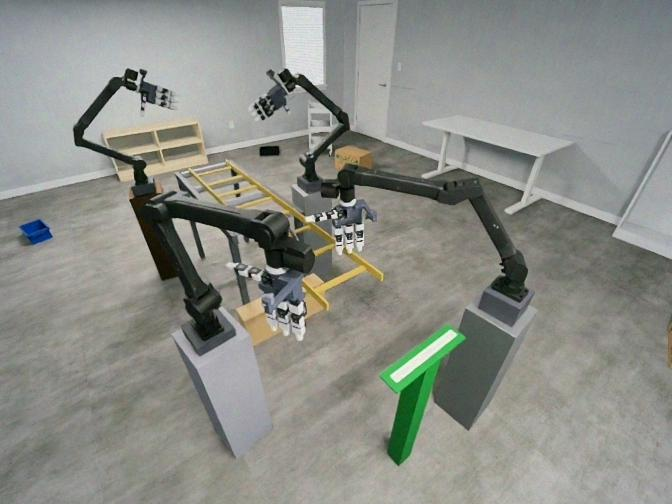

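Call:
move:
  arm4: {"joints": {"joint6_rad": 0.66}, "min_time_s": 2}

Call:
move:
  arm4: {"target": [0.695, 0.068, 1.03, 0, 0.7071, -0.7071, 0], "speed": 0.2}
  cameras: ["cam_high", "arm4_cam_wrist", "arm3_cam_wrist"]

Scene clock: 83.97 s.
Joint torques (N m): arm1=[0.62 -0.91 10.78 1.61 0.14 -0.07] | arm2=[-0.62 0.79 10.07 2.78 0 -0.14] | arm3=[-0.73 -8.35 7.8 0.01 0.11 0.13] | arm4=[2.02 -21.66 11.21 0.01 0.35 -0.07]
Heat: arm1: hottest joint2_rad 34 °C; arm2: hottest joint1_rad 34 °C; arm3: hottest joint3_rad 39 °C; arm4: hottest joint3_rad 36 °C.
move: arm4 done
Joint velocities: within noise
arm1, arm2, arm3: as last shown
arm4.joint_positions: joint1_rad=-1.011 joint2_rad=+2.207 joint3_rad=+2.328 joint4_rad=-1.683 joint5_rad=+0.092 joint6_rad=+0.651 hand_index_mcp=+0.755 hand_index_abd=+0.001 hand_index_pip=+0.573 hand_index_dip=+0.696 hand_middle_mcp=+0.754 hand_middle_abd=+0.001 hand_middle_pip=+0.573 hand_middle_dip=+0.696 hand_ring_mcp=+0.754 hand_ring_abd=+0.001 hand_ring_pip=+0.573 hand_ring_dip=+0.696 hand_thumb_cmc=+0.715 hand_thumb_axl=+0.677 hand_thumb_mcp=+0.223 hand_thumb_ipl=+0.168 hand_current_limit=+0.400 hand_speed=-0.600
arm4.joint_status: all done
arm4.hand_state: goal,goal,goal,goal,goal,goal,goal,goal,goal,goal,goal,goal,goal,goal,goal,goal
arm4.index_mcp_current_ma: 0
arm4.index_abd_current_ma: 0
arm4.index_pip_current_ma: 0
arm4.index_dip_current_ma: 0
arm4.middle_mcp_current_ma: 0
arm4.middle_abd_current_ma: 0
arm4.middle_pip_current_ma: 0
arm4.middle_dip_current_ma: 0
arm4.ring_mcp_current_ma: 0
arm4.ring_abd_current_ma: 0
arm4.ring_pip_current_ma: 0
arm4.ring_dip_current_ma: 0
arm4.thumb_cmc_current_ma: 0
arm4.thumb_axl_current_ma: 0
arm4.thumb_mcp_current_ma: 0
arm4.thumb_ipl_current_ma: 0
arm4.hand_goal_index_mcp: 0.754
arm4.hand_goal_index_abd: 0.000
arm4.hand_goal_index_pip: 0.576
arm4.hand_goal_index_dip: 0.696
arm4.hand_goal_middle_mcp: 0.754
arm4.hand_goal_middle_abd: 0.000
arm4.hand_goal_middle_pip: 0.576
arm4.hand_goal_middle_dip: 0.696
arm4.hand_goal_ring_mcp: 0.754
arm4.hand_goal_ring_abd: 0.000
arm4.hand_goal_ring_pip: 0.576
arm4.hand_goal_ring_dip: 0.696
arm4.hand_goal_thumb_cmc: 0.714
arm4.hand_goal_thumb_axl: 0.678
arm4.hand_goal_thumb_mcp: 0.226
arm4.hand_goal_thumb_ipl: 0.168
arm4.hand: x=+0.5877 y=+0.1164 z=+1.0510 quat_wxyz=(-0.002, +0.713, -0.700, -0.043) (m; scene frame)
arm4.hand_target: x=+0.5855 y=+0.1029 z=+1.0669 quat_wxyz=(+0.017, +0.714, -0.699, -0.046) (m; scene frame)
arm4.hand_status: not commanded
pictures: none

Scene clock: 85.53 s.
Joint torques (N m): arm1=[0.62 -0.85 10.77 1.59 0.14 -0.08] | arm2=[-0.44 1.03 10.1 2.71 0.01 -0.13] | arm3=[-0.67 -8.35 7.82 0.02 0.11 0.13] | arm4=[1.03 -23.24 7.23 0.59 0.21 -0.05]
Heat: arm1: hottest joint2_rad 34 °C; arm2: hottest joint1_rad 34 °C; arm3: hottest joint3_rad 39 °C; arm4: hottest joint3_rad 36 °C.
move: arm4 off_target
Joint velocities: within noise
arm1, arm2, arm3: as last shown
arm4.joint_positions: joint1_rad=-0.868 joint2_rad=+2.069 joint3_rad=+2.014 joint4_rad=-1.551 joint5_rad=+0.004 joint6_rad=+0.805 hand_index_mcp=+0.754 hand_index_abd=+0.001 hand_index_pip=+0.573 hand_index_dip=+0.696 hand_middle_mcp=+0.754 hand_middle_abd=+0.001 hand_middle_pip=+0.573 hand_middle_dip=+0.696 hand_ring_mcp=+0.754 hand_ring_abd=+0.001 hand_ring_pip=+0.573 hand_ring_dip=+0.696 hand_thumb_cmc=+0.715 hand_thumb_axl=+0.677 hand_thumb_mcp=+0.223 hand_thumb_ipl=+0.168 hand_current_limit=+0.400 hand_speed=-0.600
arm4.joint_status: not commanded
arm4.hand_state: goal,goal,goal,goal,goal,goal,goal,goal,goal,goal,goal,goal,goal,goal,goal,goal
arm4.index_mcp_current_ma: 0
arm4.index_abd_current_ma: 0
arm4.index_pip_current_ma: 0
arm4.index_dip_current_ma: 0
arm4.middle_mcp_current_ma: 0
arm4.middle_abd_current_ma: 0
arm4.middle_pip_current_ma: 0
arm4.middle_dip_current_ma: 0
arm4.ring_mcp_current_ma: 0
arm4.ring_abd_current_ma: 0
arm4.ring_pip_current_ma: 0
arm4.ring_dip_current_ma: 0
arm4.thumb_cmc_current_ma: 0
arm4.thumb_axl_current_ma: 0
arm4.thumb_mcp_current_ma: 0
arm4.thumb_ipl_current_ma: 0
arm4.hand_goal_index_mcp: 0.754
arm4.hand_goal_index_abd: 0.000
arm4.hand_goal_index_pip: 0.576
arm4.hand_goal_index_dip: 0.696
arm4.hand_goal_middle_mcp: 0.754
arm4.hand_goal_middle_abd: 0.000
arm4.hand_goal_middle_pip: 0.576
arm4.hand_goal_middle_dip: 0.696
arm4.hand_goal_ring_mcp: 0.754
arm4.hand_goal_ring_abd: 0.000
arm4.hand_goal_ring_pip: 0.576
arm4.hand_goal_ring_dip: 0.696
arm4.hand_goal_thumb_cmc: 0.714
arm4.hand_goal_thumb_axl: 0.678
arm4.hand_goal_thumb_mcp: 0.226
arm4.hand_goal_thumb_ipl: 0.168
arm4.hand: x=+0.6964 y=+0.0677 z=+1.0113 quat_wxyz=(-0.019, +0.710, -0.704, +0.000) (m; scene frame)
arm4.hand_target: x=+0.6952 y=+0.0680 z=+1.0300 quat_wxyz=(+0.000, +0.707, -0.707, +0.000) (m; scene frame)
arm4.hand_status: off_target (0.019 m and 2.2 deg from the pose sent, 0.120 m and 5.1 deg at the start)
pictures: arm3_cam_wrist, arm4_cam_wrist, cam_high
camera_calibration:
arm3_cam_wrist: T_world_to_cam=[[-0.378964, -0.924734, 0.0354093, -0.0544035], [-0.646754, 0.292025, 0.704578, -0.041253], [-0.661888, 0.244108, -0.708742, 1.65012], [0, 0, 0, 1]] pos_world=[1.0449, -0.441071, 1.2005]
arm4_cam_wrist: T_world_to_cam=[[-0.666503, 0.745431, 0.0103171, 0.436143], [0.483188, 0.421406, 0.767428, -1.18986], [0.567717, 0.516478, -0.641052, 0.344664], [0, 0, 0, 1]] pos_world=[0.669945, -0.00171352, 1.12958]

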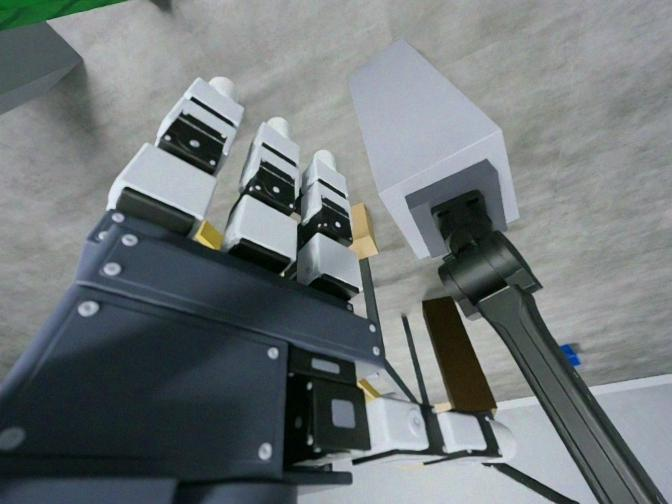

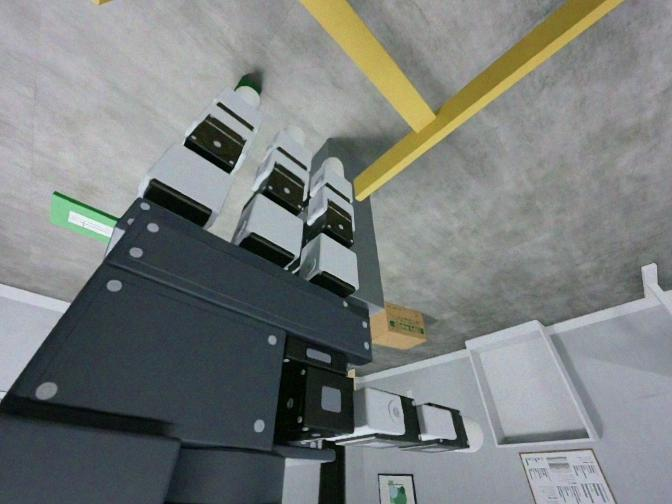

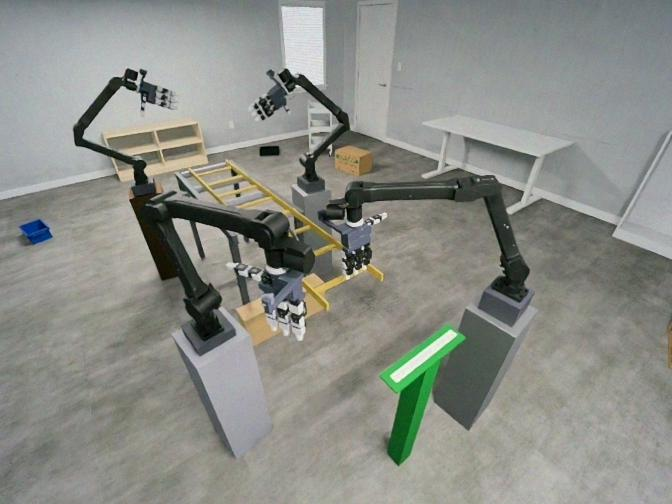

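Call:
move:
  arm4: {"target": [0.695, 0.068, 0.82, 0, 0.7071, -0.7071, 0], "speed": 0.15}
  cameras: ["arm4_cam_wrist", "cam_low"]

Scene clock: 88.07 s.
Joint torques (N m): arm1=[0.62 -0.91 10.77 1.61 0.14 -0.08] | arm2=[-0.44 1.03 10.13 2.77 0.01 -0.16] | arm3=[-0.67 -8.35 7.83 0.01 0.11 0.13] | arm4=[1.2 -20.01 6.65 0.62 0.22 -0.1]
Heat: arm1: hottest joint2_rad 34 °C; arm2: hottest joint1_rad 34 °C; arm3: hottest joint3_rad 39 °C; arm4: hottest joint2_rad 36 °C.
move: arm4 done
Joint velocities: within noise
arm1.joint_positions: joint1_rad=+0.166 joint2_rad=+0.624 joint3_rad=+1.324 joint4_rad=-1.143 joint5_rad=+0.019 joint6_rad=+1.116 hand_index_mcp=+0.755 hand_index_abd=+0.001 hand_index_pip=+0.577 hand_index_dip=+0.696 hand_middle_mcp=+0.755 hand_middle_abd=+0.001 hand_middle_pip=+0.577 hand_middle_dip=+0.696 hand_ring_mcp=+0.755 hand_ring_abd=+0.000 hand_ring_pip=+0.577 hand_ring_dip=+0.696 hand_thumb_cmc=+0.715 hand_thumb_axl=+0.677 hand_thumb_mcp=+0.226 hand_thumb_ipl=+0.168 hand_current_limit=+0.400 hand_speed=-0.600
arm1.joint_status: not commanded
arm1.hand_state: goal,goal,goal,goal,goal,goal,goal,goal,goal,goal,goal,goal,goal,goal,goal,goal
arm1.index_mcp_current_ma: 1
arm1.index_abd_current_ma: 0
arm1.index_pip_current_ma: 1
arm1.index_dip_current_ma: 0
arm1.middle_mcp_current_ma: 1
arm1.middle_abd_current_ma: 0
arm1.middle_pip_current_ma: 1
arm1.middle_dip_current_ma: 0
arm1.ring_mcp_current_ma: 1
arm1.ring_abd_current_ma: 0
arm1.ring_pip_current_ma: 1
arm1.ring_dip_current_ma: 0
arm1.thumb_cmc_current_ma: 1
arm1.thumb_axl_current_ma: -1
arm1.thumb_mcp_current_ma: 0
arm1.thumb_ipl_current_ma: 0
arm1.hand_goal_index_mcp: 0.754
arm1.hand_goal_index_abd: 0.000
arm1.hand_goal_index_pip: 0.576
arm1.hand_goal_index_dip: 0.696
arm1.hand_goal_middle_mcp: 0.754
arm1.hand_goal_middle_abd: 0.000
arm1.hand_goal_middle_pip: 0.576
arm1.hand_goal_middle_dip: 0.696
arm1.hand_goal_ring_mcp: 0.754
arm1.hand_goal_ring_abd: 0.000
arm1.hand_goal_ring_pip: 0.576
arm1.hand_goal_ring_dip: 0.696
arm1.hand_goal_thumb_cmc: 0.714
arm1.hand_goal_thumb_axl: 0.678
arm1.hand_goal_thumb_mcp: 0.226
arm1.hand_goal_thumb_ipl: 0.168
arm1.hand: x=-0.9125 y=-0.2064 z=+1.3835 quat_wxyz=(-0.280, +0.450, +0.715, +0.456) (m; scene frame)
arm1.hand_target: x=-0.9124 y=-0.2099 z=+1.3967 quat_wxyz=(-0.286, +0.446, +0.709, +0.466) (m; scene frame)
arm1.hand_status: not commanded
arm2.joint_positions: joint1_rad=-0.055 joint2_rad=+0.612 joint3_rad=+1.317 joint4_rad=-1.234 joint5_rad=-0.014 joint6_rad=+1.159 hand_index_mcp=+0.754 hand_index_abd=+0.000 hand_index_pip=+0.577 hand_index_dip=+0.696 hand_middle_mcp=+0.754 hand_middle_abd=+0.001 hand_middle_pip=+0.577 hand_middle_dip=+0.696 hand_ring_mcp=+0.754 hand_ring_abd=+0.000 hand_ring_pip=+0.577 hand_ring_dip=+0.696 hand_thumb_cmc=+0.714 hand_thumb_axl=+0.677 hand_thumb_mcp=+0.226 hand_thumb_ipl=+0.168 hand_current_limit=+0.400 hand_speed=-0.600
arm2.joint_status: not commanded
arm2.hand_state: goal,goal,goal,goal,goal,goal,goal,goal,goal,goal,goal,goal,goal,goal,goal,goal
arm2.index_mcp_current_ma: 0
arm2.index_abd_current_ma: 1
arm2.index_pip_current_ma: 2
arm2.index_dip_current_ma: 0
arm2.middle_mcp_current_ma: 0
arm2.middle_abd_current_ma: 1
arm2.middle_pip_current_ma: 2
arm2.middle_dip_current_ma: 0
arm2.ring_mcp_current_ma: 0
arm2.ring_abd_current_ma: 1
arm2.ring_pip_current_ma: 2
arm2.ring_dip_current_ma: 0
arm2.thumb_cmc_current_ma: 1
arm2.thumb_axl_current_ma: -3
arm2.thumb_mcp_current_ma: -1
arm2.thumb_ipl_current_ma: -1
arm2.hand_goal_index_mcp: 0.754
arm2.hand_goal_index_abd: 0.000
arm2.hand_goal_index_pip: 0.576
arm2.hand_goal_index_dip: 0.696
arm2.hand_goal_middle_mcp: 0.754
arm2.hand_goal_middle_abd: 0.000
arm2.hand_goal_middle_pip: 0.576
arm2.hand_goal_middle_dip: 0.696
arm2.hand_goal_ring_mcp: 0.754
arm2.hand_goal_ring_abd: 0.000
arm2.hand_goal_ring_pip: 0.576
arm2.hand_goal_ring_dip: 0.696
arm2.hand_goal_thumb_cmc: 0.714
arm2.hand_goal_thumb_axl: 0.678
arm2.hand_goal_thumb_mcp: 0.226
arm2.hand_goal_thumb_ipl: 0.168
arm2.hand: x=-0.4305 y=+0.2754 z=+1.3591 quat_wxyz=(+0.437, +0.684, -0.532, +0.241) (m; scene frame)
arm2.hand_target: x=-0.4301 y=+0.2780 z=+1.3702 quat_wxyz=(+0.446, +0.679, -0.528, +0.246) (m; scene frame)
arm2.hand_status: not commanded
arm3: as last shown
arm4.joint_positions: joint1_rad=-0.868 joint2_rad=+2.193 joint3_rad=+1.703 joint4_rad=-1.087 joint5_rad=+0.004 joint6_rad=+0.805 hand_index_mcp=+0.754 hand_index_abd=+0.001 hand_index_pip=+0.573 hand_index_dip=+0.696 hand_middle_mcp=+0.754 hand_middle_abd=+0.001 hand_middle_pip=+0.573 hand_middle_dip=+0.696 hand_ring_mcp=+0.754 hand_ring_abd=+0.001 hand_ring_pip=+0.573 hand_ring_dip=+0.696 hand_thumb_cmc=+0.715 hand_thumb_axl=+0.677 hand_thumb_mcp=+0.223 hand_thumb_ipl=+0.168 hand_current_limit=+0.400 hand_speed=-0.600
arm4.joint_status: not commanded
arm4.hand_state: goal,goal,goal,goal,goal,goal,goal,goal,goal,goal,goal,goal,goal,goal,goal,goal
arm4.index_mcp_current_ma: 0
arm4.index_abd_current_ma: 0
arm4.index_pip_current_ma: 0
arm4.index_dip_current_ma: 0
arm4.middle_mcp_current_ma: 0
arm4.middle_abd_current_ma: 0
arm4.middle_pip_current_ma: 0
arm4.middle_dip_current_ma: 0
arm4.ring_mcp_current_ma: 0
arm4.ring_abd_current_ma: 0
arm4.ring_pip_current_ma: 0
arm4.ring_dip_current_ma: 0
arm4.thumb_cmc_current_ma: 0
arm4.thumb_axl_current_ma: 0
arm4.thumb_mcp_current_ma: 0
arm4.thumb_ipl_current_ma: 0
arm4.hand_goal_index_mcp: 0.754
arm4.hand_goal_index_abd: 0.000
arm4.hand_goal_index_pip: 0.576
arm4.hand_goal_index_dip: 0.696
arm4.hand_goal_middle_mcp: 0.754
arm4.hand_goal_middle_abd: 0.000
arm4.hand_goal_middle_pip: 0.576
arm4.hand_goal_middle_dip: 0.696
arm4.hand_goal_ring_mcp: 0.754
arm4.hand_goal_ring_abd: 0.000
arm4.hand_goal_ring_pip: 0.576
arm4.hand_goal_ring_dip: 0.696
arm4.hand_goal_thumb_cmc: 0.714
arm4.hand_goal_thumb_axl: 0.678
arm4.hand_goal_thumb_mcp: 0.226
arm4.hand_goal_thumb_ipl: 0.168
arm4.hand: x=+0.6985 y=+0.0684 z=+0.8218 quat_wxyz=(-0.004, +0.710, -0.704, +0.001) (m; scene frame)
arm4.hand_target: x=+0.6951 y=+0.0679 z=+0.8200 quat_wxyz=(+0.000, +0.707, -0.707, +0.000) (m; scene frame)
arm4.hand_status: done (0.004 m and 0.7 deg from the pose sent, 0.191 m and 2.2 deg at the start)
pictures: arm4_cam_wrist, cam_low
camera_calibration:
arm4_cam_wrist: T_world_to_cam=[[-0.666244, 0.745693, 0.00782632, 0.440858], [0.49853, 0.437561, 0.748337, -1.04195], [0.554605, 0.502476, -0.663273, 0.250045], [0, 0, 0, 1]] pos_world=[0.674485, 0.00152931, 0.942124]

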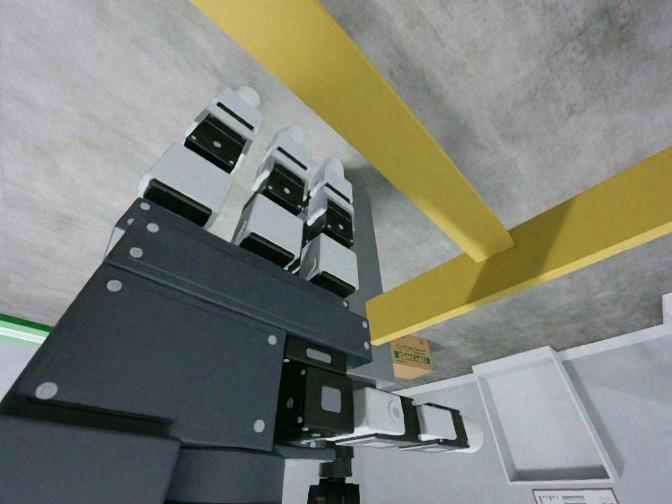

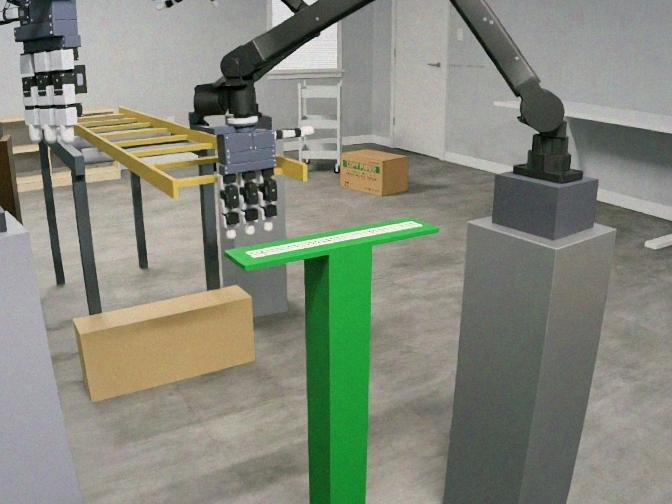

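Call:
move:
  arm4: {"target": [0.685, 0.068, 0.79, 0, 0.7071, -0.7071, 0], "speed": 0.1}

Call:
move:
  arm4: {"joints": {"hand_index_pip": -0.737, "hand_middle_pip": -0.737, "hand_ring_pip": -0.737}}
  cameras: ["arm4_cam_wrist", "cam_low"]

Scene clock: 89.27 s.
Joint torques (N m): arm1=[0.62 -0.91 10.78 1.61 0.14 -0.08] | arm2=[-0.79 0.85 10.1 2.81 -0.01 -0.15] | arm3=[-0.73 -8.35 7.82 0.01 0.12 0.13] | arm4=[0.56 -20.89 7.32 0.54 0.26 -0.18]
Heat: arm1: hottest joint2_rad 34 °C; arm2: hottest joint1_rad 34 °C; arm3: hottest joint3_rad 39 °C; arm4: hottest joint2_rad 36 °C.
move: arm4 off_target
Joint velocities: within noise
arm1, arm2, arm3: as last shown
arm4.joint_positions: joint1_rad=-0.868 joint2_rad=+2.249 joint3_rad=+1.703 joint4_rad=-1.046 joint5_rad=+0.004 joint6_rad=+0.805 hand_index_mcp=+0.754 hand_index_abd=+0.001 hand_index_pip=+0.573 hand_index_dip=+0.696 hand_middle_mcp=+0.754 hand_middle_abd=+0.001 hand_middle_pip=+0.573 hand_middle_dip=+0.696 hand_ring_mcp=+0.754 hand_ring_abd=+0.001 hand_ring_pip=+0.573 hand_ring_dip=+0.696 hand_thumb_cmc=+0.715 hand_thumb_axl=+0.677 hand_thumb_mcp=+0.223 hand_thumb_ipl=+0.168 hand_current_limit=+0.400 hand_speed=-0.600
arm4.joint_status: not commanded
arm4.hand_state: goal,goal,goal,goal,goal,goal,goal,goal,goal,goal,goal,goal,goal,goal,goal,goal
arm4.index_mcp_current_ma: 0
arm4.index_abd_current_ma: 0
arm4.index_pip_current_ma: 0
arm4.index_dip_current_ma: 0
arm4.middle_mcp_current_ma: 0
arm4.middle_abd_current_ma: 0
arm4.middle_pip_current_ma: 0
arm4.middle_dip_current_ma: 0
arm4.ring_mcp_current_ma: 0
arm4.ring_abd_current_ma: 0
arm4.ring_pip_current_ma: 0
arm4.ring_dip_current_ma: 0
arm4.thumb_cmc_current_ma: 0
arm4.thumb_axl_current_ma: 0
arm4.thumb_mcp_current_ma: 0
arm4.thumb_ipl_current_ma: 0
arm4.hand_goal_index_mcp: 0.754
arm4.hand_goal_index_abd: 0.000
arm4.hand_goal_index_pip: 0.576
arm4.hand_goal_index_dip: 0.696
arm4.hand_goal_middle_mcp: 0.754
arm4.hand_goal_middle_abd: 0.000
arm4.hand_goal_middle_pip: 0.576
arm4.hand_goal_middle_dip: 0.696
arm4.hand_goal_ring_mcp: 0.754
arm4.hand_goal_ring_abd: 0.000
arm4.hand_goal_ring_pip: 0.576
arm4.hand_goal_ring_dip: 0.696
arm4.hand_goal_thumb_cmc: 0.714
arm4.hand_goal_thumb_axl: 0.678
arm4.hand_goal_thumb_mcp: 0.226
arm4.hand_goal_thumb_ipl: 0.168
arm4.hand: x=+0.6983 y=+0.0678 z=+0.7873 quat_wxyz=(-0.011, +0.710, -0.704, +0.000) (m; scene frame)
arm4.hand_target: x=+0.6853 y=+0.0682 z=+0.7902 quat_wxyz=(+0.000, +0.707, -0.707, +0.000) (m; scene frame)
arm4.hand_status: off_target (0.014 m and 1.3 deg from the pose sent, 0.035 m and 0.7 deg at the start)
pictures: none

Scene clock: 90.67 s.
Joint torques (N m): arm1=[0.62 -0.91 10.78 1.61 0.15 -0.08] | arm2=[-0.5 0.97 10.09 2.8 0.01 -0.14] | arm3=[-0.73 -8.35 7.82 -0.01 0.11 0.13] | arm4=[0.26 -21.01 7.45 0.7 0.26 -0.19]
Heat: arm1: hottest joint2_rad 34 °C; arm2: hottest joint1_rad 34 °C; arm3: hottest joint3_rad 39 °C; arm4: hottest joint2_rad 36 °C.
move: arm4 done
Joint velocities: within noise
arm1, arm2, arm3: as last shown
arm4.joint_positions: joint1_rad=-0.868 joint2_rad=+2.249 joint3_rad=+1.703 joint4_rad=-1.046 joint5_rad=+0.004 joint6_rad=+0.805 hand_index_mcp=+0.754 hand_index_abd=+0.001 hand_index_pip=-0.728 hand_index_dip=+0.696 hand_middle_mcp=+0.754 hand_middle_abd=+0.001 hand_middle_pip=-0.728 hand_middle_dip=+0.696 hand_ring_mcp=+0.754 hand_ring_abd=+0.001 hand_ring_pip=-0.727 hand_ring_dip=+0.696 hand_thumb_cmc=+0.715 hand_thumb_axl=+0.677 hand_thumb_mcp=+0.223 hand_thumb_ipl=+0.168 hand_current_limit=+0.400 hand_speed=-0.600
arm4.joint_status: all done
arm4.hand_state: goal,goal,goal,goal,goal,goal,goal,goal,goal,goal,goal,goal,goal,goal,goal,goal
arm4.index_mcp_current_ma: 0
arm4.index_abd_current_ma: 0
arm4.index_pip_current_ma: 1
arm4.index_dip_current_ma: 0
arm4.middle_mcp_current_ma: 0
arm4.middle_abd_current_ma: 0
arm4.middle_pip_current_ma: 1
arm4.middle_dip_current_ma: 0
arm4.ring_mcp_current_ma: 0
arm4.ring_abd_current_ma: 0
arm4.ring_pip_current_ma: 1
arm4.ring_dip_current_ma: 0
arm4.thumb_cmc_current_ma: 0
arm4.thumb_axl_current_ma: 0
arm4.thumb_mcp_current_ma: 0
arm4.thumb_ipl_current_ma: 0
arm4.hand_goal_index_mcp: 0.754
arm4.hand_goal_index_abd: 0.000
arm4.hand_goal_index_pip: -0.736
arm4.hand_goal_index_dip: 0.696
arm4.hand_goal_middle_mcp: 0.754
arm4.hand_goal_middle_abd: 0.000
arm4.hand_goal_middle_pip: -0.736
arm4.hand_goal_middle_dip: 0.696
arm4.hand_goal_ring_mcp: 0.754
arm4.hand_goal_ring_abd: 0.000
arm4.hand_goal_ring_pip: -0.736
arm4.hand_goal_ring_dip: 0.696
arm4.hand_goal_thumb_cmc: 0.714
arm4.hand_goal_thumb_axl: 0.678
arm4.hand_goal_thumb_mcp: 0.226
arm4.hand_goal_thumb_ipl: 0.168
arm4.hand: x=+0.6983 y=+0.0678 z=+0.7873 quat_wxyz=(-0.011, +0.710, -0.704, +0.000) (m; scene frame)
arm4.hand_target: x=+0.6853 y=+0.0682 z=+0.7902 quat_wxyz=(+0.000, +0.707, -0.707, +0.000) (m; scene frame)
arm4.hand_status: not commanded
pictures: arm4_cam_wrist, cam_low
camera_calibration:
arm4_cam_wrist: T_world_to_cam=[[-0.666338, 0.745596, 0.00897245, 0.440496], [0.491637, 0.430264, 0.757077, -1.01727], [0.560613, 0.50888, -0.653264, 0.215083], [0, 0, 0, 1]] pos_world=[0.673067, -0.000190256, 0.906704]

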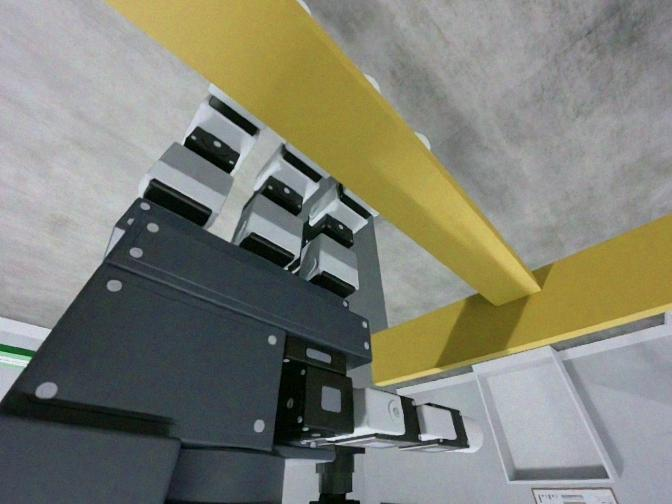

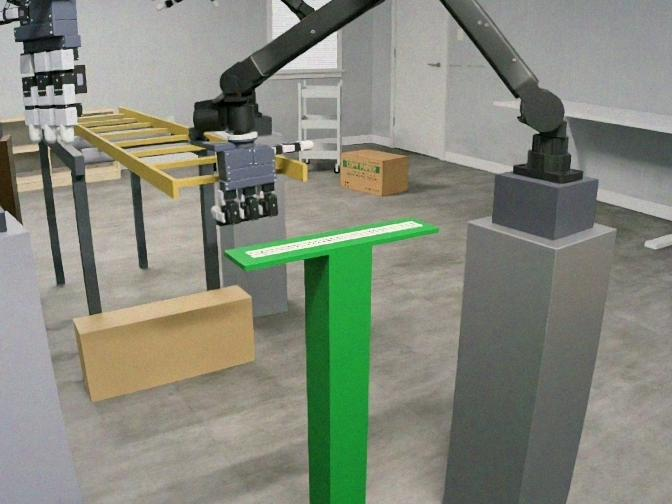

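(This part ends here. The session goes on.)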